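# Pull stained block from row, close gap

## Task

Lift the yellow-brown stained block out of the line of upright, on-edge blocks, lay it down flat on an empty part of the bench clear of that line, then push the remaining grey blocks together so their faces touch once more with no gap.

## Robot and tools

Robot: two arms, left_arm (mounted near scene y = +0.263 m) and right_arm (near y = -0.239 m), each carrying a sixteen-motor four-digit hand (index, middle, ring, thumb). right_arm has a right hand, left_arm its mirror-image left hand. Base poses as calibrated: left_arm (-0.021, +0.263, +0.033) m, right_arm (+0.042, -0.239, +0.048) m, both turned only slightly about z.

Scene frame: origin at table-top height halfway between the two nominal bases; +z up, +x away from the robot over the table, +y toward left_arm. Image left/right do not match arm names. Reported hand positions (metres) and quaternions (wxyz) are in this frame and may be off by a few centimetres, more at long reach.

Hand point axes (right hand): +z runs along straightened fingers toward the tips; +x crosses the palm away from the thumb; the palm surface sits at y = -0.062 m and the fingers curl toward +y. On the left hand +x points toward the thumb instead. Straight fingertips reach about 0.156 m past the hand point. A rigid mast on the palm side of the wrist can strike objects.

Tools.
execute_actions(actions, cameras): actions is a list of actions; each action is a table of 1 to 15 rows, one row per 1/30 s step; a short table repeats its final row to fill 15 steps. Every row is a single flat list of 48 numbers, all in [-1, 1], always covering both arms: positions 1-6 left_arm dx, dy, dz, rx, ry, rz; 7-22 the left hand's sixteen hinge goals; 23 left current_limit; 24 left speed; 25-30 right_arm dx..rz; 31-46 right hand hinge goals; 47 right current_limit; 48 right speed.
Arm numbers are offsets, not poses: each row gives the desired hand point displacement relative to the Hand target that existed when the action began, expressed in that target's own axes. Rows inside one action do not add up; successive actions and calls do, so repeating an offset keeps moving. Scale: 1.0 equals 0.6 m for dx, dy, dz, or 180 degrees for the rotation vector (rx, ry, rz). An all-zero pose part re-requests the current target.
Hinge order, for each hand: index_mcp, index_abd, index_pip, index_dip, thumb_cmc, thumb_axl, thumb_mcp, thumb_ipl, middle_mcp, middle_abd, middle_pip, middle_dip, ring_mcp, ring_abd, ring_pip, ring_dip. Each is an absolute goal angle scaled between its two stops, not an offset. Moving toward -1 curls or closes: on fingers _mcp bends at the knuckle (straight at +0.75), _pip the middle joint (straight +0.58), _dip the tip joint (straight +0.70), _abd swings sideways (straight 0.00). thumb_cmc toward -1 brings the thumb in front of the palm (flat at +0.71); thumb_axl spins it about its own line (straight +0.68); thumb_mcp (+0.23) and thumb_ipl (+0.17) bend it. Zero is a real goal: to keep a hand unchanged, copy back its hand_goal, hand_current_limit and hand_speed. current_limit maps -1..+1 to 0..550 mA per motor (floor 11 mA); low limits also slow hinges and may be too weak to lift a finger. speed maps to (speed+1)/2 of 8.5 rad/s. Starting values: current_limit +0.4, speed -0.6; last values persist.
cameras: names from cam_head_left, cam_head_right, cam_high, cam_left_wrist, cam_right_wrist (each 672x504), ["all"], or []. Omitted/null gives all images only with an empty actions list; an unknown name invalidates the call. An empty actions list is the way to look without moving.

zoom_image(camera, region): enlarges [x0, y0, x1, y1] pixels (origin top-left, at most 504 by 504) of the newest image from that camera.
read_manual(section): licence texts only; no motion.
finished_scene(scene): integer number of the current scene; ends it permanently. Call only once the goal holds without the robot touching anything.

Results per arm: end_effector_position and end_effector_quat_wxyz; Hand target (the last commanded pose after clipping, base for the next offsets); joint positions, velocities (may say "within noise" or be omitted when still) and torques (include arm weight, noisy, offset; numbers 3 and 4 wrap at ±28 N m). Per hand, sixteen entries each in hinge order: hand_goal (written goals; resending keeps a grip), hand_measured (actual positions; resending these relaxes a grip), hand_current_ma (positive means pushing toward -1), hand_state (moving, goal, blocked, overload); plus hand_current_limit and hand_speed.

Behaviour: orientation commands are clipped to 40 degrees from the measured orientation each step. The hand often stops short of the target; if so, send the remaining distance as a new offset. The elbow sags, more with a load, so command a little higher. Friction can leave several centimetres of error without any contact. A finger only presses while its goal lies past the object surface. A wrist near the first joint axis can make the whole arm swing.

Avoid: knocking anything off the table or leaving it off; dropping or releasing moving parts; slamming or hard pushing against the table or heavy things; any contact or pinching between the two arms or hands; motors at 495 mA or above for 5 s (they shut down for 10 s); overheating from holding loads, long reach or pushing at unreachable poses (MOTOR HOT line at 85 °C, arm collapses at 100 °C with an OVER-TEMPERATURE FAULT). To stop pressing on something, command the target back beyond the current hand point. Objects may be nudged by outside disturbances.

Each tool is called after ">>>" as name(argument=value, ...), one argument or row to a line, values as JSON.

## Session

>>> execute_actions(
  actions=[],
)

>>> zoom_image(
  camera="cam_head_left",
  region=[120, 370, 620, 504],
)

>>> zoom_image(
  camera="cam_head_right",
  region=[172, 370, 672, 504],
)

Scene clock: 0.00 s.
left_arm: end_effector_position=(+0.2326, +0.4068, +0.2725) hand_goal=(+0.754, +0.000, +0.576, +0.696, +0.714, +0.678, +0.226, +0.168, +0.754, +0.000, +0.576, +0.696, +0.754, +0.000, +0.576, +0.696) hand_measured=(+0.754, +0.000, +0.576, +0.696, +0.714, +0.678, +0.226, +0.168, +0.754, +0.000, +0.576, +0.696, +0.754, +0.000, +0.576, +0.696) hand_current_ma=(+0, +0, +0, +0, +0, +0, +0, +0, +0, +0, +0, +0, +0, +0, +0, +0) hand_state=(overload, goal, goal, goal, goal, goal, goal, goal, goal, goal, goal, goal, goal, goal, goal, goal) hand_current_limit=0.40 hand_speed=-0.60 end_effector_quat_wxyz=(+0.051, +0.310, +0.783, +0.537) | right_arm: end_effector_position=(+0.5976, -0.1436, +0.2068) hand_goal=(+0.754, +0.000, +0.576, +0.696, +0.714, +0.678, +0.226, +0.168, +0.754, +0.000, +0.576, +0.696, +0.754, +0.000, +0.576, +0.696) hand_measured=(+0.754, +0.000, +0.576, +0.696, +0.714, +0.678, +0.226, +0.168, +0.754, +0.000, +0.576, +0.696, +0.754, +0.000, +0.576, +0.696) hand_current_ma=(+0, +0, +0, +0, +0, +0, +0, +0, +0, +0, +0, +0, +0, +0, +0, +0) hand_state=(goal, goal, goal, goal, goal, goal, goal, goal, goal, goal, goal, goal, goal, goal, goal, goal) hand_current_limit=0.40 hand_speed=-0.60 end_effector_quat_wxyz=(-0.075, -0.189, +0.971, +0.125)
Joint positions: left_arm=[-0.149 0.659 0.334 -0.67 -1.051 -0.648] | right_arm=[-0.017 1.991 1.801 -1.588 -0.207 -2.021]
Joint velocities: within noise
Joint torques (N m): no reading
Heat: left arm: hottest elbow 37 °C; right arm: hottest elbow 37 °C.
Hand target: left_arm +0.2373, +0.4060, +0.2856; +0.064, +0.302, +0.783, +0.540 | right_arm +0.6030, -0.1439, +0.2062; -0.072, -0.189, +0.971, +0.124

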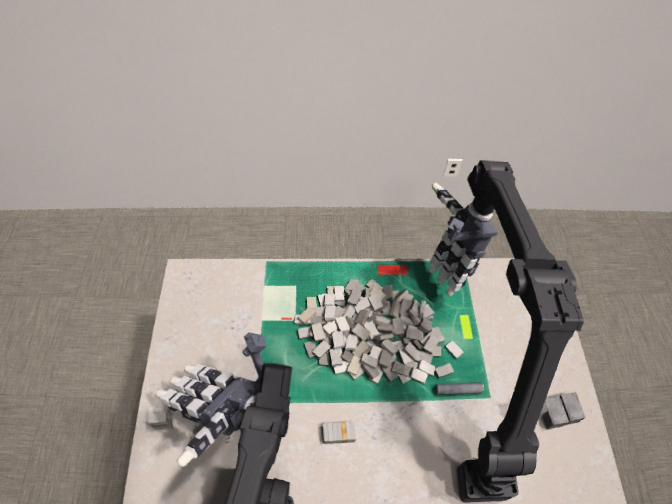

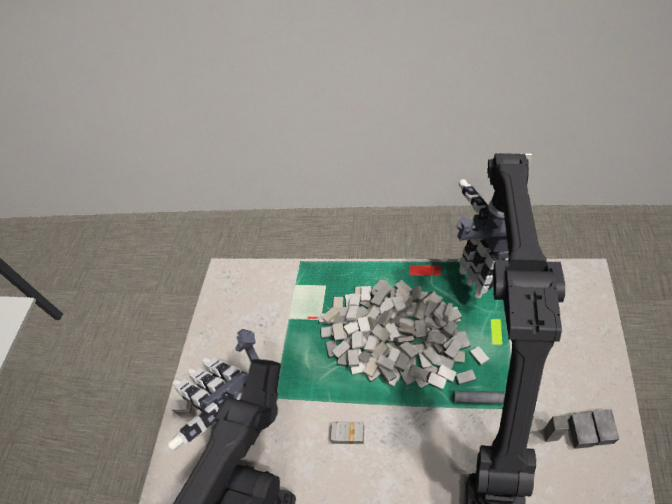

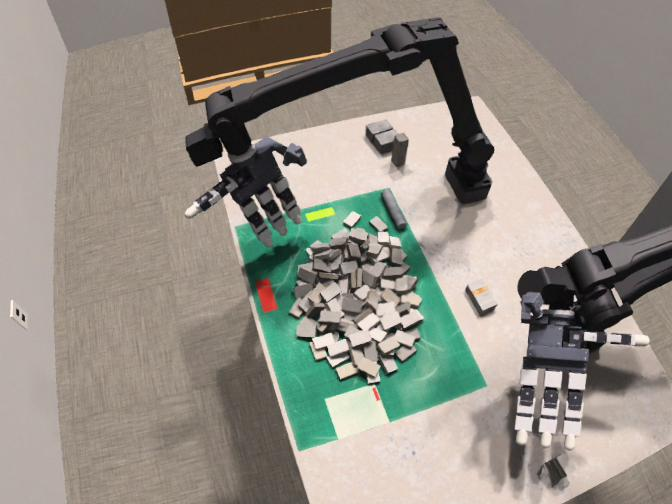

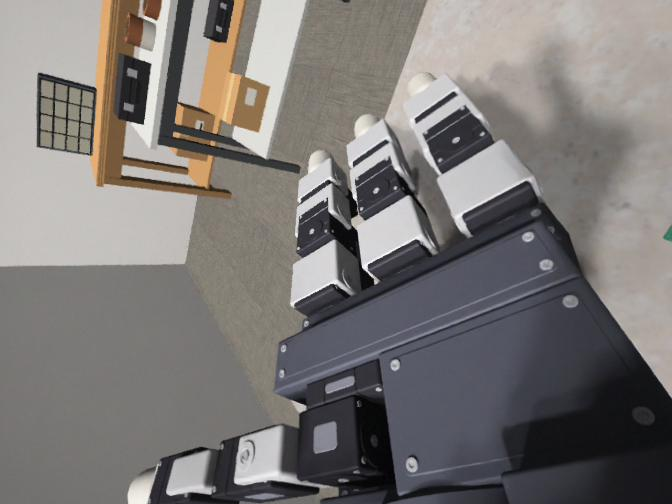

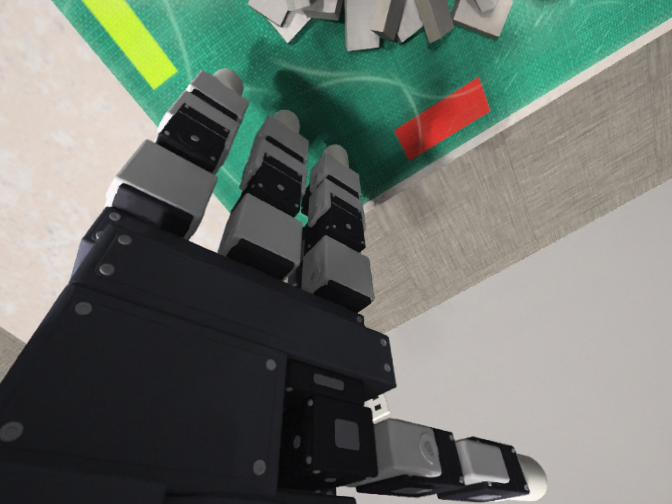

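Scaled by 1.008 from the camera's 672x504 image, which has a finer 960x720 frame.

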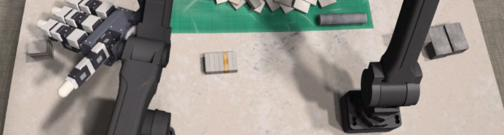

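Scaled by 1.008 from the camera's 672x504 image, which has a finer 960x720 frame.

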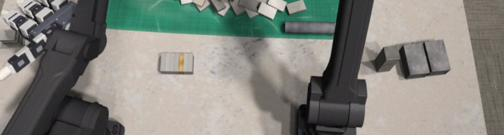

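>>> zoom_image(
  camera="cam_head_left",
  region=[310, 410, 370, 450],
)

>>> zoom_image(
  camera="cam_head_right",
  region=[320, 410, 380, 450],
)

>>> zoom_image(
  camera="cam_high",
  region=[450, 270, 510, 330],
)

Scaled by 8.400 from the camera's 672x504 image, which has a finer 960x720 frame.

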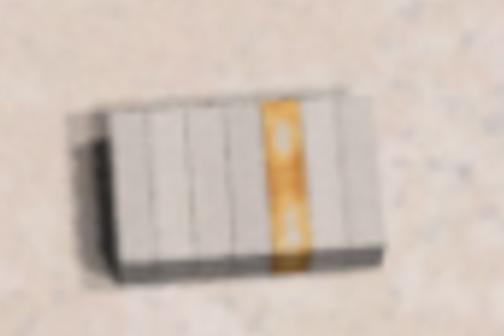

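Scaled by 8.400 from the camera's 672x504 image, which has a finer 960x720 frame.

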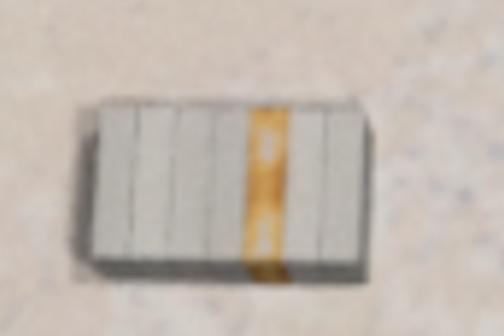

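Scaled by 8.400 from the camera's 672x504 image, which has a finer 960x720 frame.

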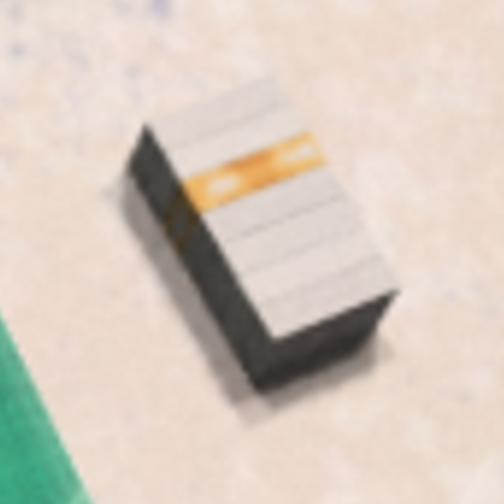

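>>> execute_actions(
  actions=[
    [[0.0508,0.0416,0.057,0,0,0,0.754,0,0.576,0.696,0.714,0.678,0.226,0.168,0.754,0,0.576,0.696,0.754,0,0.576,0.696,0.4,-0.6,0.0124,0.0357,-0.1276,0,0,0,0.754,0,0.576,0.696,0.714,0.678,0.226,0.168,0.99,0,0.98,0.98,0.754,0,0.576,0.696,0.2,-0.6]],
    [[0.0508,0.0416,0.057,0,0,0,0.754,0,0.576,0.696,0.714,0.678,0.226,0.168,0.754,0,0.576,0.696,0.754,0,0.576,0.696,0.4,-0.6,0.0706,0.1172,0.0442,0.0135,-0.0073,0.017,0.754,0,0.576,0.696,0.714,0.678,0.226,0.168,0.99,0,0.98,0.98,0.754,0,0.576,0.696,0.2,-0.6]],
    [[0,0,0,0,0,0,0.754,0,0.576,0.696,0.714,0.678,0.226,0.168,0.754,0,0.576,0.696,0.754,0,0.576,0.696,0.4,-0.6,0.0777,0.115,0.0376,0.0135,-0.0073,0.017,0.754,0,0.576,0.696,0.714,0.678,0.226,0.168,0.99,0,0.98,0.98,0.754,0,0.576,0.696,0.2,-0.6]],
  ],
  cameras=["cam_head_left","cam_high"],
)

Scene clock: 248.63 s.
left_arm: end_effector_position=(+0.2300, +0.5045, +0.2981) hand_goal=(+0.754, +0.000, +0.576, +0.696, +0.714, +0.678, +0.226, +0.168, +0.754, +0.000, +0.576, +0.696, +0.754, +0.000, +0.576, +0.696) hand_measured=(+1.000, -0.002, +0.576, +0.696, +0.722, +0.678, +0.224, +0.168, +0.762, -0.002, +0.576, +0.696, +0.764, -0.002, +0.576, +0.696) hand_current_ma=(+0, -6, +2, +0, +23, -2, -4, +0, +27, -5, +2, +0, +31, -6, +2, +0) hand_state=(overload, goal, goal, goal, goal, goal, goal, goal, goal, goal, goal, goal, goal, goal, goal, goal) hand_current_limit=0.40 hand_speed=-0.60 end_effector_quat_wxyz=(+0.053, +0.305, +0.790, +0.529) | right_arm: end_effector_position=(+0.4544, -0.0382, +0.2809) hand_goal=(+0.754, +0.000, +0.576, +0.696, +0.714, +0.678, +0.226, +0.168, +0.990, +0.000, +0.980, +0.980, +0.754, +0.000, +0.576, +0.696) hand_measured=(+0.756, +0.002, +0.576, +0.696, +0.716, +0.678, +0.222, +0.168, +0.988, +0.002, +0.978, +0.978, +0.756, +0.002, +0.576, +0.696) hand_current_ma=(+0, +0, +0, +0, +0, +0, -1, +0, +0, +0, +0, +0, +0, +0, +0, +0) hand_state=(goal, goal, goal, goal, goal, goal, goal, goal, goal, goal, goal, goal, goal, goal, goal, goal) hand_current_limit=0.20 hand_speed=-0.60 end_effector_quat_wxyz=(-0.055, -0.144, +0.984, +0.084)
Joint positions: left_arm=[0.42 0.587 0.334 -0.312 -0.621 -0.086] | right_arm=[0.227 1.531 1.402 -1.545 -0.174 -1.672]
Joint torques (N m): left_arm=[1.9 1.08 11.25 2.82 -0.46 0.11] | right_arm=[-1.03 -14.33 9.8 0.03 -0.16 0.1]
Heat: left arm: hottest elbow 49 °C; right arm: hottest elbow 43 °C.
Hand target: left_arm +0.2371, +0.5059, +0.3156; +0.064, +0.301, +0.783, +0.540 | right_arm +0.4661, -0.0389, +0.2807; -0.048, -0.137, +0.986, +0.083
Off the commanded pose: left_arm 0.019 m, 2 deg | right_arm 0.012 m, 1 deg.
Images, in order (width x height): cam_head_left 672x504, cam_high 672x504.

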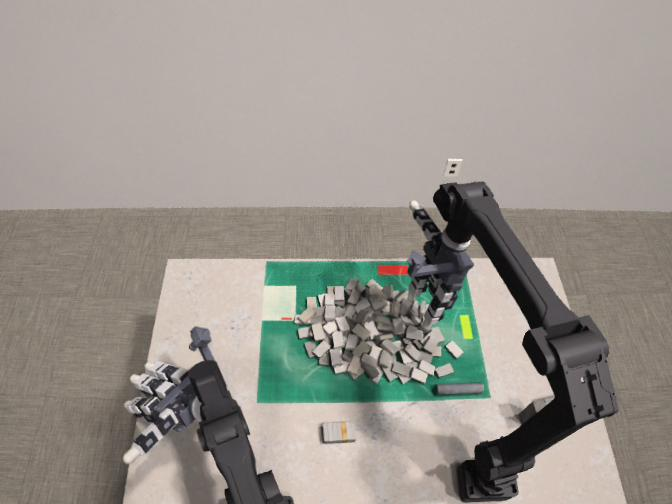

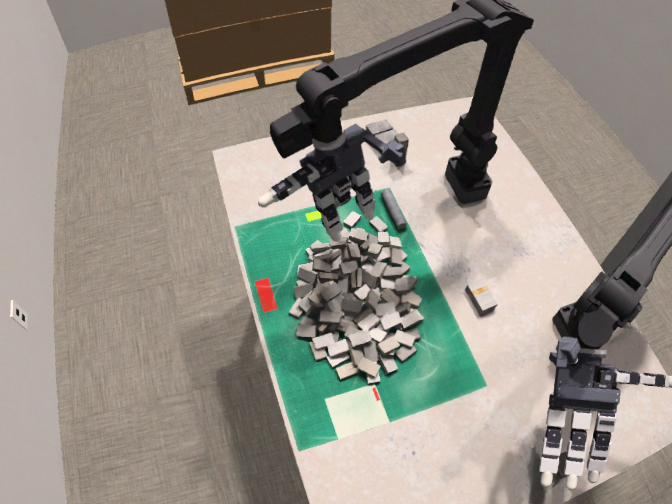

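>>> execute_actions(
  actions=[
    [[0,0,0,0,0,0,0.754,0,0.576,0.696,0.714,0.678,0.226,0.168,0.754,0,0.576,0.696,0.754,0,0.576,0.696,0.4,-0.6,0.0846,0.1121,0.0309,0.0135,-0.0073,0.017,0.754,0,0.576,0.696,0.714,0.678,0.226,0.168,0.99,0,0.98,0.98,0.754,0,0.576,0.696,0.2,-0.6]],
    [[0,0,0,0,0,0,0.754,0,0.576,0.696,0.714,0.678,0.226,0.168,0.754,0,0.576,0.696,0.754,0,0.576,0.696,0.4,-0.6,0.0911,0.1085,0.0243,0.0135,-0.0073,0.017,0.754,0,0.576,0.696,0.714,0.678,0.226,0.168,0.99,0,0.98,0.98,0.754,0,0.576,0.696,0.2,-0.6]],
    [[0,0,0,0,0,0,0.754,0,0.576,0.696,0.714,0.678,0.226,0.168,0.754,0,0.576,0.696,0.754,0,0.576,0.696,0.4,-0.6,0.0972,0.1043,0.0176,0.0135,-0.0073,0.017,0.754,0,0.576,0.696,0.714,0.678,0.226,0.168,0.99,0,0.98,0.98,0.754,0,0.576,0.696,0.2,-0.6]],
    [[0,0,0,0,0,0,0.754,0,0.576,0.696,0.714,0.678,0.226,0.168,0.754,0,0.576,0.696,0.754,0,0.576,0.696,0.4,-0.6,0.103,0.0995,0.0109,0.0135,-0.0073,0.017,0.754,0,0.576,0.696,0.714,0.678,0.226,0.168,0.99,0,0.98,0.98,0.754,0,0.576,0.696,0.2,-0.6]],
  ],
  cameras=["cam_head_left","cam_right_wrist"],
)

>>> zoom_image(
  camera="cam_right_wrist",
  region=[200, 0, 400, 150],
)

Scene clock: 267.37 s.
left_arm: end_effector_position=(+0.2300, +0.5045, +0.2981) hand_goal=(+0.754, +0.000, +0.576, +0.696, +0.714, +0.678, +0.226, +0.168, +0.754, +0.000, +0.576, +0.696, +0.754, +0.000, +0.576, +0.696) hand_measured=(+1.000, -0.002, +0.576, +0.696, +0.722, +0.678, +0.224, +0.168, +0.762, -0.002, +0.576, +0.696, +0.764, -0.002, +0.576, +0.696) hand_current_ma=(+0, -6, +2, +0, +23, -2, -4, +0, +27, -5, +2, +0, +31, -6, +2, +0) hand_state=(overload, goal, goal, goal, goal, goal, goal, goal, goal, goal, goal, goal, goal, goal, goal, goal) hand_current_limit=0.40 hand_speed=-0.60 end_effector_quat_wxyz=(+0.053, +0.305, +0.790, +0.529) | right_arm: end_effector_position=(+0.1857, +0.1589, +0.2596) hand_goal=(+0.754, +0.000, +0.576, +0.696, +0.714, +0.678, +0.226, +0.168, +0.990, +0.000, +0.980, +0.980, +0.754, +0.000, +0.576, +0.696) hand_measured=(+0.752, +0.002, +0.576, +0.696, +0.714, +0.678, +0.222, +0.168, +0.986, +0.002, +0.978, +0.978, +0.752, +0.002, +0.576, +0.696) hand_current_ma=(+0, +0, +0, +0, +0, +0, -1, +0, -1, +0, +0, +0, +0, +0, +0, +0) hand_state=(goal, goal, goal, goal, goal, goal, goal, goal, goal, goal, goal, goal, goal, goal, goal, goal) hand_current_limit=0.20 hand_speed=-0.60 end_effector_quat_wxyz=(-0.004, -0.037, +0.999, -0.007)
Joint positions: left_arm=[0.42 0.587 0.334 -0.312 -0.621 -0.086] | right_arm=[1.211 1.235 1.103 -1.454 -0.001 -0.462]
Joint torques (N m): left_arm=[1.9 1.2 11.23 2.82 -0.47 0.11] | right_arm=[-0.67 -8.47 11.77 -0.31 0.04 0.12]
Heat: left arm: hottest elbow 50 °C; right arm: hottest elbow 43 °C.
Hand target: left_arm +0.2371, +0.5059, +0.3156; +0.064, +0.301, +0.783, +0.540 | right_arm +0.1925, +0.1709, +0.2699; +0.000, -0.031, +1.000, +0.000
Off the commanded pose: left_arm 0.019 m, 2 deg | right_arm 0.017 m, 1 deg.
Images, in order (width x height): cam_head_left 672x504, cam_right_wrist 672x504.

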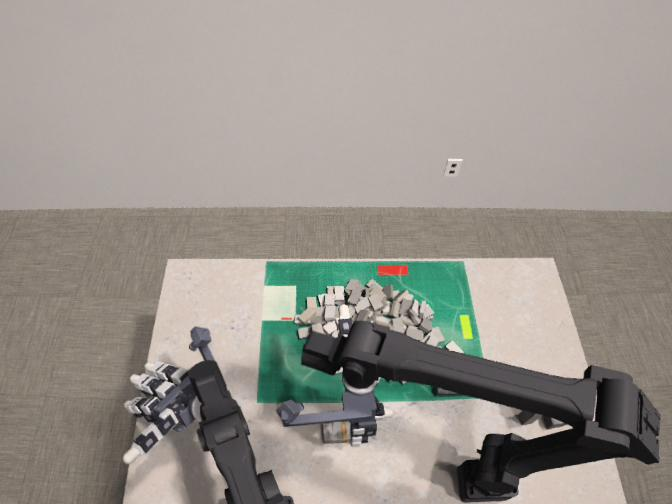

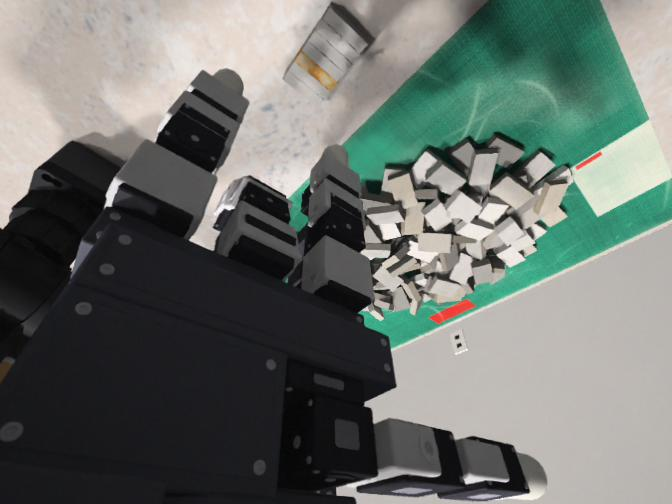

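Scaled by 2.520 from the camera's 672x504 image, which has a finer 960x720 frame.

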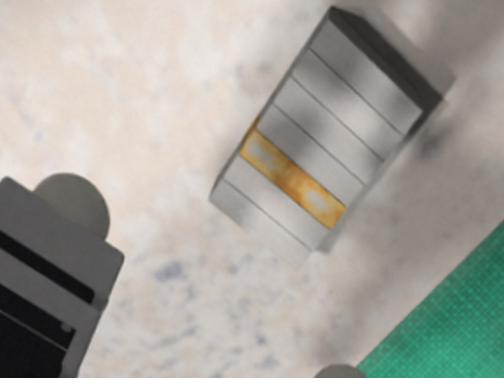

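>>> execute_actions(
  actions=[
    [[0,0,0,0,0,0,0.754,0,0.576,0.696,0.714,0.678,0.226,0.168,0.754,0,0.576,0.696,0.754,0,0.576,0.696,0.4,-0.6,-0.0046,-0.0003,0.095,0,0,0,0.754,0,0.576,0.696,0.714,0.678,0.226,0.168,0.99,0,0.98,0.98,0.754,0,0.576,0.696,0.2,-0.6]],
    [[0,0,0,0,0,0,0.754,0,0.576,0.696,0.714,0.678,0.226,0.168,0.754,0,0.576,0.696,0.754,0,0.576,0.696,0.4,-0.6,-0.0046,-0.0003,0.095,0,0,0,0.754,0,0.576,0.696,0.714,0.678,0.226,0.168,0.99,0,0.98,0.98,0.754,0,0.576,0.696,0.2,-0.6]],
  ],
  cameras=["cam_right_wrist"],
)

>>> zoom_image(
  camera="cam_right_wrist",
  region=[200, 20, 380, 200],
)

Scene clock: 295.57 s.
left_arm: end_effector_position=(+0.2300, +0.5045, +0.2981) hand_goal=(+0.754, +0.000, +0.576, +0.696, +0.714, +0.678, +0.226, +0.168, +0.754, +0.000, +0.576, +0.696, +0.754, +0.000, +0.576, +0.696) hand_measured=(+1.000, -0.002, +0.576, +0.696, +0.722, +0.678, +0.224, +0.168, +0.762, -0.002, +0.576, +0.696, +0.764, -0.002, +0.576, +0.696) hand_current_ma=(+0, -6, +2, +0, +23, -2, -4, +0, +27, -5, +2, +0, +31, -6, +2, +0) hand_state=(overload, goal, goal, goal, goal, goal, goal, goal, goal, goal, goal, goal, goal, goal, goal, goal) hand_current_limit=0.40 hand_speed=-0.60 end_effector_quat_wxyz=(+0.053, +0.305, +0.790, +0.529) | right_arm: end_effector_position=(+0.1916, +0.1658, +0.1523) hand_goal=(+0.754, +0.000, +0.576, +0.696, +0.714, +0.678, +0.226, +0.168, +0.990, +0.000, +0.980, +0.980, +0.754, +0.000, +0.576, +0.696) hand_measured=(+0.752, +0.000, +0.576, +0.696, +0.714, +0.678, +0.222, +0.168, +0.986, +0.002, +0.978, +0.978, +0.752, +0.000, +0.576, +0.696) hand_current_ma=(+0, +0, +0, +0, +0, +0, -1, +0, -1, +0, +0, +0, +0, +0, +0, +0) hand_state=(goal, goal, goal, goal, goal, goal, goal, goal, goal, goal, goal, goal, goal, goal, goal, goal) hand_current_limit=0.20 hand_speed=-0.60 end_effector_quat_wxyz=(-0.004, -0.033, +0.999, -0.008)
Joint positions: left_arm=[0.42 0.587 0.334 -0.312 -0.621 -0.086] | right_arm=[1.205 1.344 0.906 -1.15 -0.001 -0.461]
Joint torques (N m): left_arm=[1.9 1.14 11.25 2.81 -0.46 0.1] | right_arm=[-1.26 -10.81 8.57 0.23 0.07 -0.04]
Heat: left arm: hottest elbow 51 °C; right arm: hottest elbow 47 °C.
Hand target: left_arm +0.2371, +0.5059, +0.3156; +0.064, +0.301, +0.783, +0.540 | right_arm +0.1982, +0.1709, +0.1560; +0.000, -0.031, +1.000, +0.000
Off the commanded pose: left_arm 0.019 m, 2 deg | right_arm 0.009 m, 1 deg.
Images, in order (width x height): cam_right_wrist 672x504.

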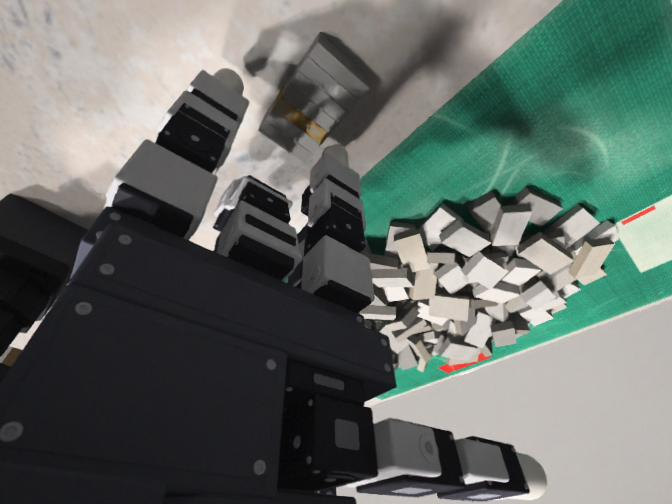

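Scaled by 2.800 from the camera's 672x504 image, which has a finer 960x720 frame.

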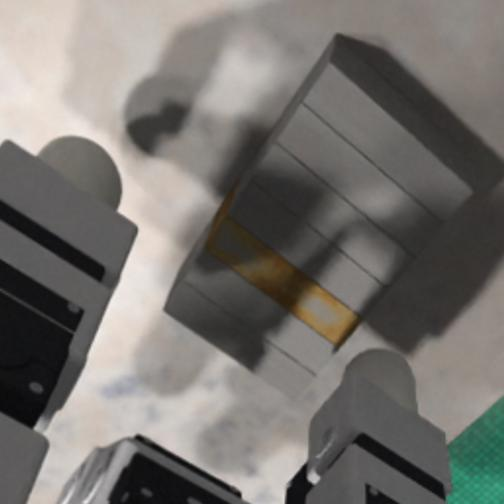

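>>> zoom_image(
  camera="cam_right_wrist",
  region=[255, 75, 335, 155],
)

>>> zoom_image(
  camera="cam_right_wrist",
  region=[300, 20, 390, 110],
)

Scaled by 6.300 from the camera's 672x504 image, which has a finer 960x720 frame.

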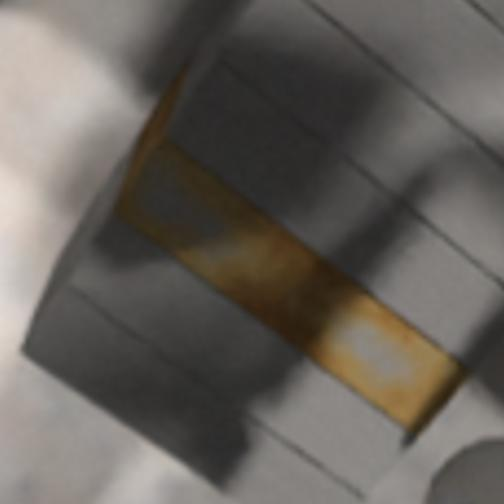

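Scaled by 5.600 from the camera's 672x504 image, which has a finer 960x720 frame.

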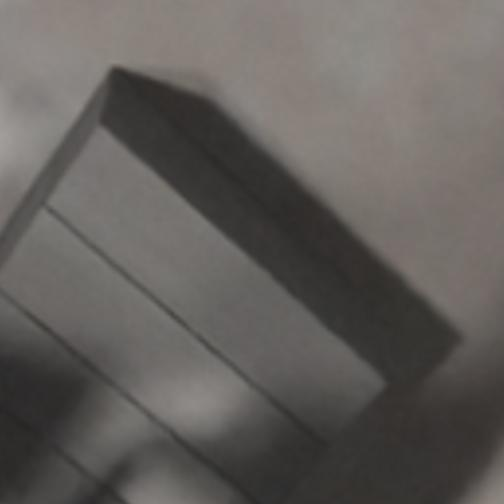

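>>> execute_actions(
  actions=[
    [[0,0,0,0,0,0,0.754,0,0.576,0.696,0.714,0.678,0.226,0.168,0.754,0,0.576,0.696,0.754,0,0.576,0.696,0.4,-0.6,-0.0075,0.0018,0.04,0,0,0,0.754,0,0.576,0.696,0.714,0.678,0.226,0.168,0.99,0,0.98,0.98,0.754,0,0.576,0.696,0.2,-0.6]],
  ],
  cameras=["cam_right_wrist"],
)

>>> zoom_image(
  camera="cam_right_wrist",
  region=[200, 40, 360, 200],
)

Scene clock: 338.67 s.
left_arm: end_effector_position=(+0.2300, +0.5045, +0.2981) hand_goal=(+0.754, +0.000, +0.576, +0.696, +0.714, +0.678, +0.226, +0.168, +0.754, +0.000, +0.576, +0.696, +0.754, +0.000, +0.576, +0.696) hand_measured=(+1.000, -0.002, +0.576, +0.696, +0.722, +0.678, +0.224, +0.168, +0.762, -0.002, +0.576, +0.696, +0.764, -0.002, +0.576, +0.696) hand_current_ma=(+0, -6, +2, +0, +23, -2, -4, +0, +27, -5, +2, +0, +31, -6, +2, +0) hand_state=(overload, goal, goal, goal, goal, goal, goal, goal, goal, goal, goal, goal, goal, goal, goal, goal) hand_current_limit=0.40 hand_speed=-0.60 end_effector_quat_wxyz=(+0.053, +0.305, +0.790, +0.529) | right_arm: end_effector_position=(+0.1991, +0.1717, +0.1387) hand_goal=(+0.754, +0.000, +0.576, +0.696, +0.714, +0.678, +0.226, +0.168, +0.990, +0.000, +0.980, +0.980, +0.754, +0.000, +0.576, +0.696) hand_measured=(+0.754, +0.000, +0.576, +0.696, +0.714, +0.678, +0.222, +0.168, +0.986, +0.002, +0.978, +0.978, +0.754, +0.000, +0.576, +0.696) hand_current_ma=(+0, +0, +0, +0, +0, +0, -1, +0, -1, +0, +0, +0, +0, +0, +0, +0) hand_state=(goal, goal, goal, goal, goal, goal, goal, goal, goal, goal, goal, goal, goal, goal, goal, goal) hand_current_limit=0.20 hand_speed=-0.60 end_effector_quat_wxyz=(+0.001, -0.030, +1.000, +0.003)
Joint positions: left_arm=[0.42 0.587 0.334 -0.312 -0.621 -0.086] | right_arm=[1.194 1.371 0.887 -1.081 -0.001 -0.465]
Joint torques (N m): left_arm=[1.96 1.14 11.26 2.81 -0.46 0.11] | right_arm=[-1.14 -10.11 7.45 0.39 0.06 -0.1]
Heat: left arm: hottest elbow 51 °C; right arm: hottest elbow 45 °C.
Hand target: left_arm +0.2371, +0.5059, +0.3156; +0.064, +0.301, +0.783, +0.540 | right_arm +0.2026, +0.1723, +0.1320; +0.000, -0.031, +1.000, +0.000
Off the commanded pose: left_arm 0.019 m, 2 deg | right_arm 0.008 m, 0 deg.
Images, in order (width x height): cam_right_wrist 672x504.

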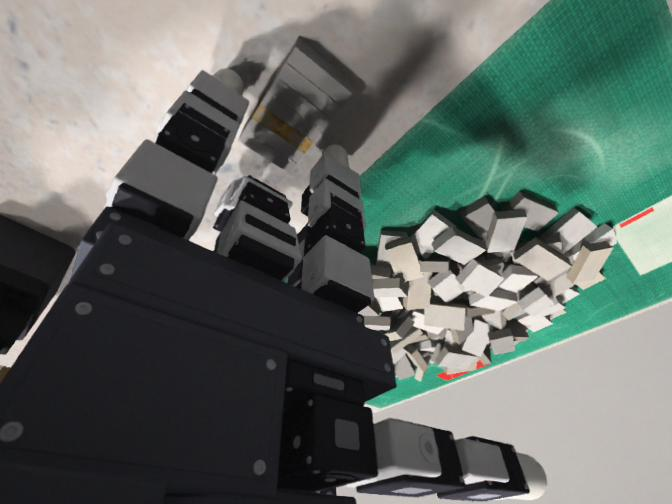

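Scaled by 3.150 from the camera's 672x504 image, which has a finer 960x720 frame.

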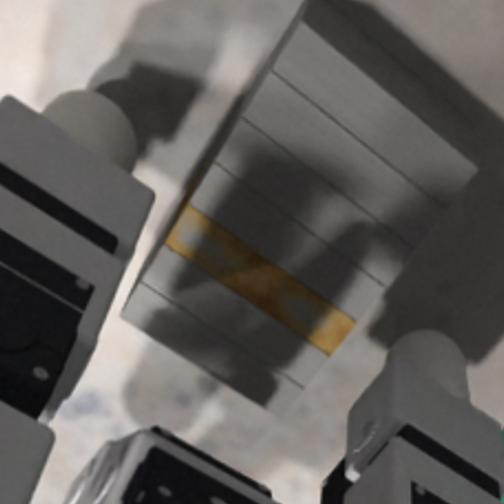

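>>> execute_actions(
  actions=[
    [[0,0,0,0,0,0,0.754,0,0.576,0.696,0.714,0.678,0.226,0.168,0.754,0,0.576,0.696,0.754,0,0.576,0.696,0.4,-0.6,0,0,-0.02,0,0,0,0.754,0,0.576,0.696,0.714,0.678,0.226,0.168,0.99,0,0.98,0.98,0.754,0,0.576,0.696,0.2,-0.6]],
  ],
)

>>> execute_actions(
  actions=[
    [[0,0,0,0,0,0,0.754,0,0.576,0.696,0.714,0.678,0.226,0.168,0.754,0,0.576,0.696,0.754,0,0.576,0.696,0.4,-0.6,0,0,-0.01,0,0,0,0.754,0,0.576,0.696,0.714,0.678,0.226,0.168,0.99,0,0.98,0.98,0.754,0,0.576,0.696,0.2,-0.6]],
  ],
)

Scene clock: 369.40 s.
left_arm: end_effector_position=(+0.2300, +0.5045, +0.2981) hand_goal=(+0.754, +0.000, +0.576, +0.696, +0.714, +0.678, +0.226, +0.168, +0.754, +0.000, +0.576, +0.696, +0.754, +0.000, +0.576, +0.696) hand_measured=(+1.000, -0.002, +0.576, +0.696, +0.722, +0.678, +0.224, +0.168, +0.762, -0.002, +0.576, +0.696, +0.764, -0.002, +0.576, +0.696) hand_current_ma=(+0, -6, +2, +0, +23, -2, -4, +0, +27, -5, +2, +0, +31, -6, +2, +0) hand_state=(overload, goal, goal, goal, goal, goal, goal, goal, goal, goal, goal, goal, goal, goal, goal, goal) hand_current_limit=0.40 hand_speed=-0.60 end_effector_quat_wxyz=(+0.053, +0.305, +0.790, +0.529) | right_arm: end_effector_position=(+0.1980, +0.1692, +0.1378) hand_goal=(+0.754, +0.000, +0.576, +0.696, +0.714, +0.678, +0.226, +0.168, +0.990, +0.000, +0.980, +0.980, +0.754, +0.000, +0.576, +0.696) hand_measured=(+0.754, +0.000, +0.576, +0.696, +0.714, +0.678, +0.222, +0.168, +0.986, +0.002, +0.978, +0.978, +0.754, +0.000, +0.576, +0.696) hand_current_ma=(+0, +0, +0, +0, +0, +0, -1, +0, -1, +0, +0, +0, +0, +0, +0, +0) hand_state=(goal, goal, goal, goal, goal, goal, goal, goal, goal, goal, goal, goal, goal, goal, goal, goal) hand_current_limit=0.20 hand_speed=-0.60 end_effector_quat_wxyz=(-0.001, -0.030, +1.000, -0.002)
Joint positions: left_arm=[0.42 0.587 0.334 -0.312 -0.621 -0.086] | right_arm=[1.194 1.371 0.887 -1.092 -0.001 -0.465]
Joint torques (N m): left_arm=[1.85 1.14 11.26 2.8 -0.46 0.1] | right_arm=[-1.03 -11.52 8.95 -0.58 0.06 -0.09]
Heat: left arm: hottest elbow 52 °C; right arm: hottest elbow 42 °C.
Hand target: left_arm +0.2371, +0.5059, +0.3156; +0.064, +0.301, +0.783, +0.540 | right_arm +0.2026, +0.1723, +0.1440; +0.000, -0.031, +1.000, +0.000
Off the commanded pose: left_arm 0.019 m, 2 deg | right_arm 0.008 m, 0 deg.

Scene clock: 370.10 s.
left_arm: end_effector_position=(+0.2300, +0.5045, +0.2981) hand_goal=(+0.754, +0.000, +0.576, +0.696, +0.714, +0.678, +0.226, +0.168, +0.754, +0.000, +0.576, +0.696, +0.754, +0.000, +0.576, +0.696) hand_measured=(+1.000, -0.002, +0.576, +0.696, +0.722, +0.678, +0.224, +0.168, +0.762, -0.002, +0.576, +0.696, +0.764, -0.002, +0.576, +0.696) hand_current_ma=(+0, -6, +2, +0, +23, -2, -4, +0, +27, -5, +2, +0, +31, -6, +2, +0) hand_state=(overload, goal, goal, goal, goal, goal, goal, goal, goal, goal, goal, goal, goal, goal, goal, goal) hand_current_limit=0.40 hand_speed=-0.60 end_effector_quat_wxyz=(+0.053, +0.305, +0.790, +0.529) | right_arm: end_effector_position=(+0.1962, +0.1651, +0.1363) hand_goal=(+0.754, +0.000, +0.576, +0.696, +0.714, +0.678, +0.226, +0.168, +0.990, +0.000, +0.980, +0.980, +0.754, +0.000, +0.576, +0.696) hand_measured=(+0.754, +0.000, +0.576, +0.696, +0.714, +0.678, +0.222, +0.168, +0.986, +0.002, +0.978, +0.978, +0.754, +0.000, +0.576, +0.696) hand_current_ma=(+0, +0, +0, +0, +0, +0, -1, +0, -1, +0, +0, +0, +0, +0, +0, +0) hand_state=(goal, goal, goal, goal, goal, goal, goal, goal, goal, goal, goal, goal, goal, goal, goal, goal) hand_current_limit=0.20 hand_speed=-0.60 end_effector_quat_wxyz=(-0.005, -0.030, +0.999, -0.010)
Joint positions: left_arm=[0.42 0.587 0.334 -0.312 -0.621 -0.086] | right_arm=[1.194 1.371 0.887 -1.11 -0.001 -0.466]
Joint torques (N m): left_arm=[1.79 1.2 11.25 2.81 -0.47 0.11] | right_arm=[-1.03 -12.28 9.61 -0.58 0.07 -0.08]
Heat: left arm: hottest elbow 52 °C; right arm: hottest elbow 42 °C.
Hand target: left_arm +0.2371, +0.5059, +0.3156; +0.064, +0.301, +0.783, +0.540 | right_arm +0.2026, +0.1722, +0.1500; +0.000, -0.031, +1.000, +0.000
Off the commanded pose: left_arm 0.019 m, 2 deg | right_arm 0.017 m, 1 deg.

>>> execute_actions(
  actions=[
    [[0,0,0,0,0,0,0.754,0,0.576,0.696,0.714,0.678,0.226,0.168,0.754,0,0.576,0.696,0.754,0,0.576,0.696,0.4,-0.6,-0.005,0.005,-0.012,0,0,0,0.754,0,0.576,0.696,0.714,0.678,0.226,0.168,0.99,0,0.98,0.98,0.754,0,0.576,0.696,0.2,-0.6]],
  ],
)

>>> execute_actions(
  actions=[
    [[0,0,0,0,0,0,0.754,0,0.576,0.696,0.714,0.678,0.226,0.168,0.754,0,0.576,0.696,0.754,0,0.576,0.696,0.4,-0.6,-0.003,0.003,-0.006,0,0,0,0.754,0,0.576,0.696,0.714,0.678,0.226,0.168,0.99,0,0.98,0.98,0.754,0,0.576,0.696,0.2,-0.6]],
  ],
)

Scene clock: 380.77 s.
left_arm: end_effector_position=(+0.2300, +0.5045, +0.2981) hand_goal=(+0.754, +0.000, +0.576, +0.696, +0.714, +0.678, +0.226, +0.168, +0.754, +0.000, +0.576, +0.696, +0.754, +0.000, +0.576, +0.696) hand_measured=(+1.000, -0.002, +0.576, +0.696, +0.722, +0.678, +0.224, +0.168, +0.762, -0.002, +0.576, +0.696, +0.764, -0.002, +0.576, +0.696) hand_current_ma=(+0, -6, +2, +0, +23, -2, -4, +0, +27, -5, +2, +0, +31, -6, +2, +0) hand_state=(overload, goal, goal, goal, goal, goal, goal, goal, goal, goal, goal, goal, goal, goal, goal, goal) hand_current_limit=0.40 hand_speed=-0.60 end_effector_quat_wxyz=(+0.053, +0.305, +0.790, +0.529) | right_arm: end_effector_position=(+0.1966, +0.1647, +0.1395) hand_goal=(+0.754, +0.000, +0.576, +0.696, +0.714, +0.678, +0.226, +0.168, +0.990, +0.000, +0.980, +0.980, +0.754, +0.000, +0.576, +0.696) hand_measured=(+0.754, +0.000, +0.576, +0.696, +0.714, +0.678, +0.222, +0.168, +0.986, +0.002, +0.978, +0.978, +0.754, +0.000, +0.576, +0.696) hand_current_ma=(+0, +0, +0, +0, +0, +0, -1, +0, -1, +0, +0, +0, +0, +0, +0, +0) hand_state=(goal, goal, goal, goal, goal, goal, goal, goal, goal, goal, goal, goal, goal, goal, goal, goal) hand_current_limit=0.20 hand_speed=-0.60 end_effector_quat_wxyz=(-0.007, -0.031, +0.999, -0.014)
Joint positions: left_arm=[0.42 0.587 0.334 -0.312 -0.621 -0.086] | right_arm=[1.192 1.371 0.898 -1.13 -0.001 -0.469]
Joint torques (N m): left_arm=[1.96 1.08 11.26 2.81 -0.46 0.1] | right_arm=[-1.26 -12.28 10.5 -0.58 0.08 -0.11]
Heat: left arm: hottest elbow 52 °C; right arm: hottest elbow 42 °C.
Hand target: left_arm +0.2371, +0.5059, +0.3156; +0.064, +0.301, +0.783, +0.540 | right_arm +0.2054, +0.1755, +0.1572; +0.000, -0.031, +1.000, +0.000
Off the commanded pose: left_arm 0.019 m, 2 deg | right_arm 0.023 m, 2 deg.

Scene clock: 381.47 s.
left_arm: end_effector_position=(+0.2300, +0.5045, +0.2981) hand_goal=(+0.754, +0.000, +0.576, +0.696, +0.714, +0.678, +0.226, +0.168, +0.754, +0.000, +0.576, +0.696, +0.754, +0.000, +0.576, +0.696) hand_measured=(+1.000, -0.002, +0.576, +0.696, +0.722, +0.678, +0.224, +0.168, +0.762, -0.002, +0.576, +0.696, +0.764, -0.002, +0.576, +0.696) hand_current_ma=(+0, -6, +2, +0, +23, -2, -4, +0, +27, -5, +2, +0, +31, -6, +2, +0) hand_state=(overload, goal, goal, goal, goal, goal, goal, goal, goal, goal, goal, goal, goal, goal, goal, goal) hand_current_limit=0.40 hand_speed=-0.60 end_effector_quat_wxyz=(+0.053, +0.305, +0.790, +0.529) | right_arm: end_effector_position=(+0.1985, +0.1671, +0.1441) hand_goal=(+0.754, +0.000, +0.576, +0.696, +0.714, +0.678, +0.226, +0.168, +0.990, +0.000, +0.980, +0.980, +0.754, +0.000, +0.576, +0.696) hand_measured=(+0.754, +0.000, +0.576, +0.696, +0.714, +0.678, +0.222, +0.168, +0.986, +0.002, +0.978, +0.978, +0.754, +0.000, +0.576, +0.696) hand_current_ma=(+0, +0, +0, +0, +0, +0, -1, +0, -1, +0, +0, +0, +0, +0, +0, +0) hand_state=(goal, goal, goal, goal, goal, goal, goal, goal, goal, goal, goal, goal, goal, goal, goal, goal) hand_current_limit=0.20 hand_speed=-0.60 end_effector_quat_wxyz=(-0.006, -0.031, +0.999, -0.013)
Joint positions: left_arm=[0.42 0.587 0.334 -0.312 -0.621 -0.086] | right_arm=[1.189 1.371 0.911 -1.14 -0.001 -0.471]
Joint torques (N m): left_arm=[1.85 1.08 11.26 2.84 -0.46 0.11] | right_arm=[-1.26 -12.16 10.51 -0.62 0.08 -0.09]
Heat: left arm: hottest elbow 52 °C; right arm: hottest elbow 42 °C.
Hand target: left_arm +0.2371, +0.5059, +0.3156; +0.064, +0.301, +0.783, +0.540 | right_arm +0.2071, +0.1773, +0.1608; +0.000, -0.031, +1.000, +0.000
Off the commanded pose: left_arm 0.019 m, 2 deg | right_arm 0.021 m, 2 deg.

>>> execute_actions(
  actions=[
    [[0,0,0,0,0,0,0.754,0,0.576,0.696,0.714,0.678,0.226,0.168,0.754,0,0.576,0.696,0.754,0,0.576,0.696,0.4,-0.6,0.0102,-0.0125,0.0547,-0.0083,0,0,0.754,0,0.576,0.696,0.714,0.678,0.226,0.168,0.99,0,0.98,0.98,0.754,0,0.576,0.696,0.2,-0.6]],
  ],
)

>>> execute_actions(
  actions=[
    [[0,0,0,0,0,0,0.754,0,0.576,0.696,0.714,0.678,0.226,0.168,0.754,0,0.576,0.696,0.754,0,0.576,0.696,0.4,-0.6,-0.0087,0.017,-0.0367,0,0,0,0.754,0,0.576,0.696,0.714,0.678,0.226,0.168,0.99,0,0.98,0.98,0.754,0,0.576,0.696,0.2,-0.6]],
  ],
)

Scene clock: 406.30 s.
left_arm: end_effector_position=(+0.2300, +0.5045, +0.2981) hand_goal=(+0.754, +0.000, +0.576, +0.696, +0.714, +0.678, +0.226, +0.168, +0.754, +0.000, +0.576, +0.696, +0.754, +0.000, +0.576, +0.696) hand_measured=(+1.000, -0.002, +0.576, +0.696, +0.722, +0.678, +0.224, +0.168, +0.762, -0.002, +0.576, +0.696, +0.764, -0.002, +0.576, +0.696) hand_current_ma=(+0, -6, +2, +0, +23, -2, -4, +0, +27, -5, +2, +0, +31, -6, +2, +0) hand_state=(overload, goal, goal, goal, goal, goal, goal, goal, goal, goal, goal, goal, goal, goal, goal, goal) hand_current_limit=0.40 hand_speed=-0.60 end_effector_quat_wxyz=(+0.053, +0.305, +0.790, +0.529) | right_arm: end_effector_position=(+0.1995, +0.1727, +0.1364) hand_goal=(+0.754, +0.000, +0.576, +0.696, +0.714, +0.678, +0.226, +0.168, +0.990, +0.000, +0.980, +0.980, +0.754, +0.000, +0.576, +0.696) hand_measured=(+0.756, -0.006, +0.576, +0.696, +0.714, +0.678, +0.222, +0.168, +0.986, +0.000, +0.978, +0.978, +0.754, +0.000, +0.576, +0.696) hand_current_ma=(+0, -2, +0, +0, +0, +0, -2, +0, -1, +0, +0, +0, +0, +0, +0, +0) hand_state=(goal, goal, goal, goal, goal, goal, goal, goal, goal, goal, goal, goal, goal, goal, goal, goal) hand_current_limit=0.20 hand_speed=-0.60 end_effector_quat_wxyz=(+0.003, -0.031, +0.999, +0.016)
Joint positions: left_arm=[0.42 0.587 0.334 -0.312 -0.621 -0.086] | right_arm=[1.189 1.364 0.866 -1.041 -0.008 -0.472]
Joint torques (N m): left_arm=[1.9 1.2 11.25 2.8 -0.47 0.1] | right_arm=[-1.26 -10.52 6.57 0.44 -0.12 -0.1]
Heat: left arm: hottest elbow 52 °C; right arm: hottest elbow 45 °C.
Hand target: left_arm +0.2371, +0.5059, +0.3156; +0.064, +0.301, +0.783, +0.540 | right_arm +0.2014, +0.1695, +0.1280; +0.000, -0.031, +0.999, +0.013
Off the commanded pose: left_arm 0.019 m, 2 deg | right_arm 0.009 m, 1 deg.

Scene clock: 407.00 s.
left_arm: end_effector_position=(+0.2300, +0.5045, +0.2981) hand_goal=(+0.754, +0.000, +0.576, +0.696, +0.714, +0.678, +0.226, +0.168, +0.754, +0.000, +0.576, +0.696, +0.754, +0.000, +0.576, +0.696) hand_measured=(+1.000, -0.002, +0.576, +0.696, +0.722, +0.678, +0.224, +0.168, +0.762, -0.002, +0.576, +0.696, +0.764, -0.002, +0.576, +0.696) hand_current_ma=(+0, -6, +2, +0, +23, -2, -4, +0, +27, -5, +2, +0, +31, -6, +2, +0) hand_state=(overload, goal, goal, goal, goal, goal, goal, goal, goal, goal, goal, goal, goal, goal, goal, goal) hand_current_limit=0.40 hand_speed=-0.60 end_effector_quat_wxyz=(+0.053, +0.305, +0.790, +0.529) | right_arm: end_effector_position=(+0.1977, +0.1685, +0.1379) hand_goal=(+0.754, +0.000, +0.576, +0.696, +0.714, +0.678, +0.226, +0.168, +0.990, +0.000, +0.980, +0.980, +0.754, +0.000, +0.576, +0.696) hand_measured=(+0.754, -0.002, +0.576, +0.696, +0.714, +0.678, +0.222, +0.168, +0.986, +0.000, +0.978, +0.978, +0.754, +0.000, +0.576, +0.696) hand_current_ma=(+0, +0, +0, +0, +0, +0, -2, +0, -1, +0, +0, +0, +0, +0, +0, +0) hand_state=(goal, goal, goal, goal, goal, goal, goal, goal, goal, goal, goal, goal, goal, goal, goal, goal) hand_current_limit=0.20 hand_speed=-0.60 end_effector_quat_wxyz=(-0.003, -0.031, +0.999, +0.004)
Joint positions: left_arm=[0.42 0.587 0.334 -0.312 -0.621 -0.086] | right_arm=[1.189 1.364 0.878 -1.08 -0.008 -0.473]
Joint torques (N m): left_arm=[1.85 1.14 11.23 2.82 -0.46 0.11] | right_arm=[-1.2 -10.7 10.61 -0.55 -0.11 -0.09]
Heat: left arm: hottest elbow 52 °C; right arm: hottest elbow 45 °C.
Hand target: left_arm +0.2371, +0.5059, +0.3156; +0.064, +0.301, +0.783, +0.540 | right_arm +0.2060, +0.1794, +0.1503; +0.000, -0.031, +0.999, +0.013
Off the commanded pose: left_arm 0.019 m, 2 deg | right_arm 0.018 m, 1 deg.

>>> execute_actions(
  actions=[
    [[0,0,0,0,0,0,0.754,0,0.576,0.696,0.714,0.678,0.226,0.168,0.754,0,0.576,0.696,0.754,0,0.576,0.696,0.4,-0.6,0,0.002,-0.004,0,0,0,0.754,0,0.576,0.696,0.714,0.678,0.226,0.168,0.99,0,0.98,0.98,0.754,0,0.576,0.696,0.2,-0.6]],
  ],
  cameras=["cam_right_wrist"],
)

>>> zoom_image(
  camera="cam_right_wrist",
  region=[210, 50, 350, 190],
)

Scene clock: 414.00 s.
left_arm: end_effector_position=(+0.2300, +0.5045, +0.2981) hand_goal=(+0.754, +0.000, +0.576, +0.696, +0.714, +0.678, +0.226, +0.168, +0.754, +0.000, +0.576, +0.696, +0.754, +0.000, +0.576, +0.696) hand_measured=(+1.000, -0.002, +0.576, +0.696, +0.722, +0.678, +0.224, +0.168, +0.762, -0.002, +0.576, +0.696, +0.764, -0.002, +0.576, +0.696) hand_current_ma=(+0, -6, +2, +0, +23, -2, -4, +0, +27, -5, +2, +0, +31, -6, +2, +0) hand_state=(overload, goal, goal, goal, goal, goal, goal, goal, goal, goal, goal, goal, goal, goal, goal, goal) hand_current_limit=0.40 hand_speed=-0.60 end_effector_quat_wxyz=(+0.053, +0.305, +0.790, +0.529) | right_arm: end_effector_position=(+0.1982, +0.1695, +0.1401) hand_goal=(+0.754, +0.000, +0.576, +0.696, +0.714, +0.678, +0.226, +0.168, +0.990, +0.000, +0.980, +0.980, +0.754, +0.000, +0.576, +0.696) hand_measured=(+0.754, -0.002, +0.576, +0.696, +0.714, +0.678, +0.222, +0.168, +0.986, +0.000, +0.978, +0.978, +0.754, +0.000, +0.576, +0.696) hand_current_ma=(+0, +0, +0, +0, +0, +0, -2, +0, -1, +0, +0, +0, +0, +0, +0, +0) hand_state=(goal, goal, goal, goal, goal, goal, goal, goal, goal, goal, goal, goal, goal, goal, goal, goal) hand_current_limit=0.20 hand_speed=-0.60 end_effector_quat_wxyz=(-0.003, -0.031, +0.999, +0.004)
Joint positions: left_arm=[0.42 0.587 0.334 -0.312 -0.621 -0.086] | right_arm=[1.189 1.364 0.884 -1.087 -0.008 -0.473]
Joint torques (N m): left_arm=[1.9 1.2 11.25 2.81 -0.47 0.11] | right_arm=[-1.2 -11.05 10.58 -0.58 -0.11 -0.07]
Heat: left arm: hottest elbow 52 °C; right arm: hottest elbow 45 °C.
Hand target: left_arm +0.2371, +0.5059, +0.3156; +0.064, +0.301, +0.783, +0.540 | right_arm +0.2059, +0.1805, +0.1527; +0.000, -0.031, +0.999, +0.013
Off the commanded pose: left_arm 0.019 m, 2 deg | right_arm 0.018 m, 1 deg.
Images, in order (width x height): cam_right_wrist 672x504.

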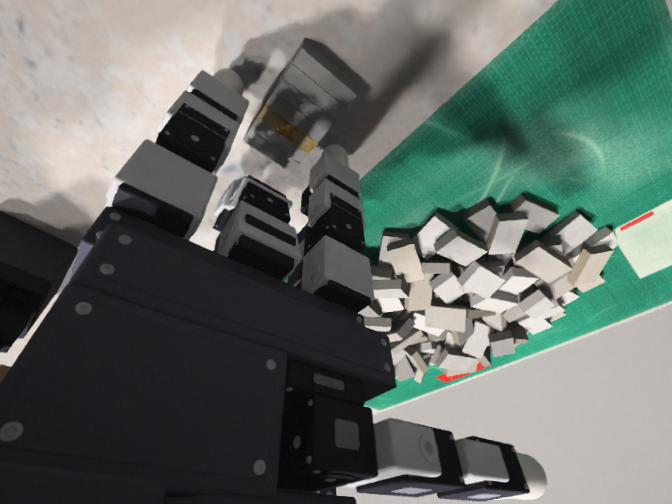

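Scaled by 3.600 from the camera's 672x504 image, which has a finer 960x720 frame.

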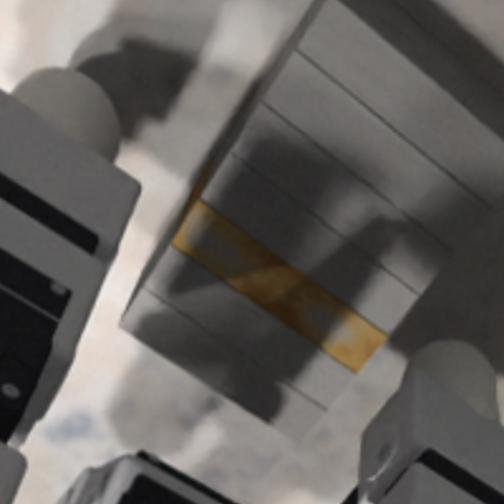

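>>> execute_actions(
  actions=[
    [[0,0,0,0,0,0,0.754,0,0.576,0.696,0.714,0.678,0.226,0.168,0.754,0,0.576,0.696,0.754,0,0.576,0.696,0.4,-0.6,0,0,0,0,0,0,0.754,-0.12,0.576,0.696,0.714,0.678,0.226,0.168,0.99,0,0.98,0.98,0.754,0.12,0.576,0.696,0.2,-0.8]],
    [[0,0,0,0,0,0,0.754,0,0.576,0.696,0.714,0.678,0.226,0.168,0.754,0,0.576,0.696,0.754,0,0.576,0.696,0.4,-0.6,0,0,0,0,0,0,0.754,-0.24,0.576,0.696,0.714,0.678,0.226,0.168,0.99,0,0.98,0.98,0.754,0.24,0.576,0.696,0.2,-0.88]],
    [[0,0,0,0,0,0,0.754,0,0.576,0.696,0.714,0.678,0.226,0.168,0.754,0,0.576,0.696,0.754,0,0.576,0.696,0.4,-0.6,0,0,0,0,0,0,0.754,-0.28,0.576,0.696,0.714,0.678,0.226,0.168,0.99,0,0.98,0.98,0.754,0.28,0.576,0.696,0.2,-0.8]],
  ],
  cameras=["cam_right_wrist"],
)

>>> zoom_image(
  camera="cam_right_wrist",
  region=[210, 50, 350, 190],
)

Scene clock: 435.23 s.
left_arm: end_effector_position=(+0.2300, +0.5045, +0.2981) hand_goal=(+0.754, +0.000, +0.576, +0.696, +0.714, +0.678, +0.226, +0.168, +0.754, +0.000, +0.576, +0.696, +0.754, +0.000, +0.576, +0.696) hand_measured=(+1.000, -0.002, +0.576, +0.696, +0.722, +0.678, +0.224, +0.168, +0.762, -0.002, +0.576, +0.696, +0.764, -0.002, +0.576, +0.696) hand_current_ma=(+0, -6, +2, +0, +23, -2, -4, +0, +27, -5, +2, +0, +31, -6, +2, +0) hand_state=(overload, goal, goal, goal, goal, goal, goal, goal, goal, goal, goal, goal, goal, goal, goal, goal) hand_current_limit=0.40 hand_speed=-0.60 end_effector_quat_wxyz=(+0.053, +0.305, +0.790, +0.529) | right_arm: end_effector_position=(+0.1981, +0.1696, +0.1401) hand_goal=(+0.754, -0.280, +0.576, +0.696, +0.714, +0.678, +0.226, +0.168, +0.990, +0.000, +0.980, +0.980, +0.754, +0.280, +0.576, +0.696) hand_measured=(+0.752, -0.150, +0.576, +0.696, +0.714, +0.678, +0.222, +0.168, +0.986, +0.000, +0.978, +0.978, +0.754, +0.148, +0.576, +0.696) hand_current_ma=(+0, +259, +0, +0, +0, +0, -2, +0, -1, +0, +0, +0, +0, -261, +0, +0) hand_state=(goal, blocked, goal, goal, goal, goal, goal, goal, goal, goal, goal, goal, goal, blocked, goal, goal) hand_current_limit=0.20 hand_speed=-0.80 end_effector_quat_wxyz=(-0.003, -0.031, +0.999, +0.004)
Joint positions: left_arm=[0.42 0.587 0.334 -0.312 -0.621 -0.086] | right_arm=[1.189 1.364 0.884 -1.087 -0.009 -0.473]
Joint torques (N m): left_arm=[1.96 1.2 11.25 2.82 -0.46 0.11] | right_arm=[-1.14 -10.99 10.58 -0.55 -0.09 -0.07]
Heat: left arm: hottest elbow 52 °C; right arm: hottest elbow 46 °C.
Hand target: left_arm +0.2371, +0.5059, +0.3156; +0.064, +0.301, +0.783, +0.540 | right_arm +0.2059, +0.1805, +0.1527; +0.000, -0.031, +0.999, +0.013
Off the commanded pose: left_arm 0.019 m, 2 deg | right_arm 0.018 m, 1 deg.
Images, in order (width x height): cam_right_wrist 672x504.

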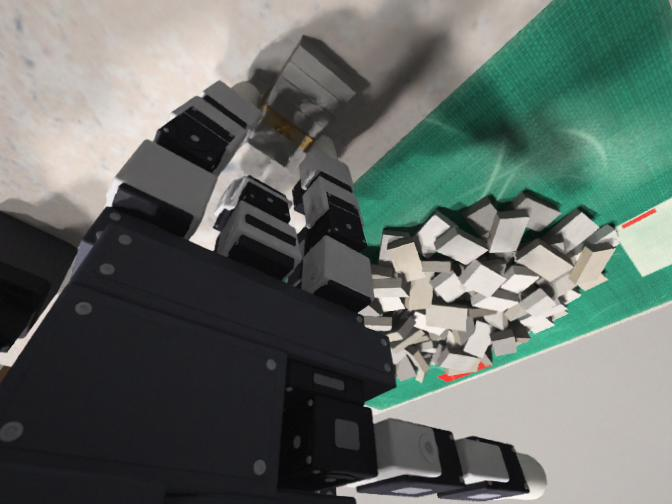

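Scaled by 3.600 from the camera's 672x504 image, which has a finer 960x720 frame.

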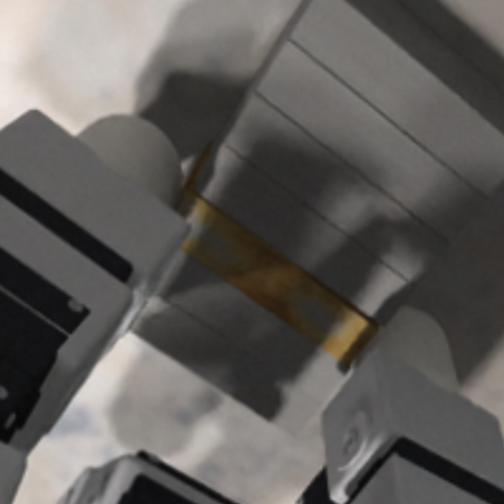

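>>> execute_actions(
  actions=[
    [[0,0,0,0,0,0,0.754,0,0.576,0.696,0.714,0.678,0.226,0.168,0.754,0,0.576,0.696,0.754,0,0.576,0.696,0.4,-0.6,0,0.0022,-0.014,0,0,0,0.754,-0.28,0.576,0.696,0.714,0.678,0.226,0.168,0.99,0,0.98,0.98,0.754,0.28,0.576,0.696,0.2,-0.8]],
    [[0,0,0,0,0,0,0.754,0,0.576,0.696,0.714,0.678,0.226,0.168,0.754,0,0.576,0.696,0.754,0,0.576,0.696,0.4,-0.6,0,0.0022,-0.02,0,0,0,0.754,-0.28,0.576,0.696,0.714,0.678,0.226,0.168,0.99,0,0.98,0.98,0.754,0.28,0.576,0.696,0.2,-0.8]],
  ],
  cameras=["cam_right_wrist"],
)

>>> zoom_image(
  camera="cam_right_wrist",
  region=[210, 50, 350, 190],
)

Scene clock: 451.30 s.
left_arm: end_effector_position=(+0.2300, +0.5045, +0.2981) hand_goal=(+0.754, +0.000, +0.576, +0.696, +0.714, +0.678, +0.226, +0.168, +0.754, +0.000, +0.576, +0.696, +0.754, +0.000, +0.576, +0.696) hand_measured=(+1.000, -0.002, +0.576, +0.696, +0.722, +0.678, +0.224, +0.168, +0.762, -0.002, +0.576, +0.696, +0.764, -0.002, +0.576, +0.696) hand_current_ma=(+0, -6, +2, +0, +23, -2, -4, +0, +27, -5, +2, +0, +31, -6, +2, +0) hand_state=(overload, goal, goal, goal, goal, goal, goal, goal, goal, goal, goal, goal, goal, goal, goal, goal) hand_current_limit=0.40 hand_speed=-0.60 end_effector_quat_wxyz=(+0.053, +0.305, +0.790, +0.529) | right_arm: end_effector_position=(+0.1986, +0.1708, +0.1517) hand_goal=(+0.754, -0.280, +0.576, +0.696, +0.714, +0.678, +0.226, +0.168, +0.990, +0.000, +0.980, +0.980, +0.754, +0.280, +0.576, +0.696) hand_measured=(+0.748, -0.150, +0.572, +0.696, +0.714, +0.678, +0.222, +0.168, +0.986, +0.000, +0.978, +0.978, +0.752, +0.148, +0.576, +0.696) hand_current_ma=(-2, +258, -1, +0, +0, +0, -2, +0, -1, +0, +0, +0, -1, -261, +0, +0) hand_state=(goal, blocked, goal, goal, goal, goal, goal, goal, goal, goal, goal, goal, goal, blocked, goal, goal) hand_current_limit=0.20 hand_speed=-0.80 end_effector_quat_wxyz=(-0.008, -0.031, +0.999, -0.005)
Joint positions: left_arm=[0.42 0.587 0.334 -0.312 -0.621 -0.086] | right_arm=[1.189 1.364 0.922 -1.146 -0.009 -0.473]
Joint torques (N m): left_arm=[1.96 1.08 11.22 2.84 -0.46 0.11] | right_arm=[-0.91 -12.69 10.78 -0.61 -0.08 -0.03]
Heat: left arm: hottest elbow 52 °C; right arm: hottest elbow 47 °C.
Hand target: left_arm +0.2371, +0.5059, +0.3156; +0.064, +0.301, +0.783, +0.540 | right_arm +0.2057, +0.1826, +0.1729; +0.000, -0.031, +0.999, +0.013
Off the commanded pose: left_arm 0.019 m, 2 deg | right_arm 0.026 m, 2 deg.
Images, in order (width x height): cam_right_wrist 672x504.

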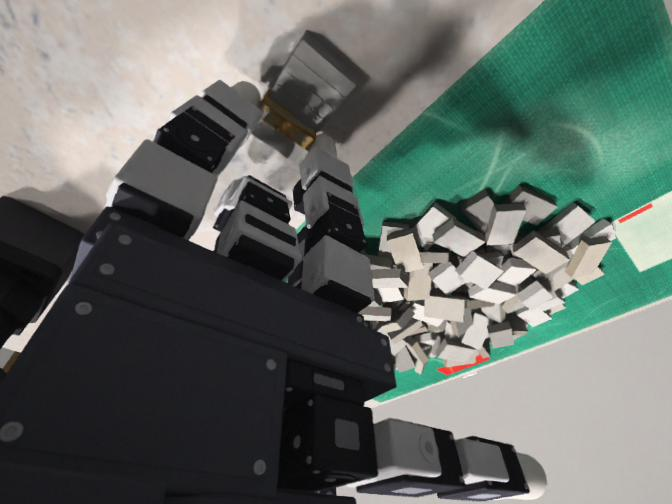

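Scaled by 3.600 from the camera's 672x504 image, which has a finer 960x720 frame.

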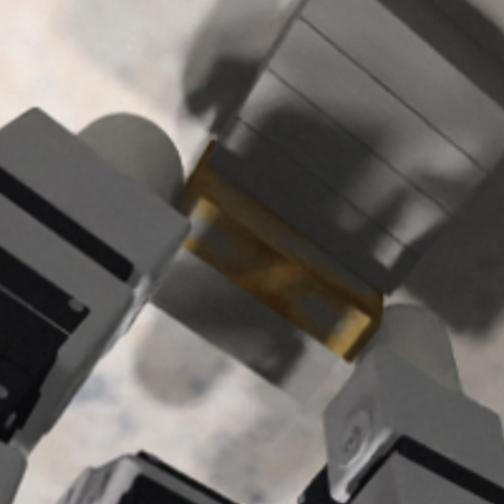

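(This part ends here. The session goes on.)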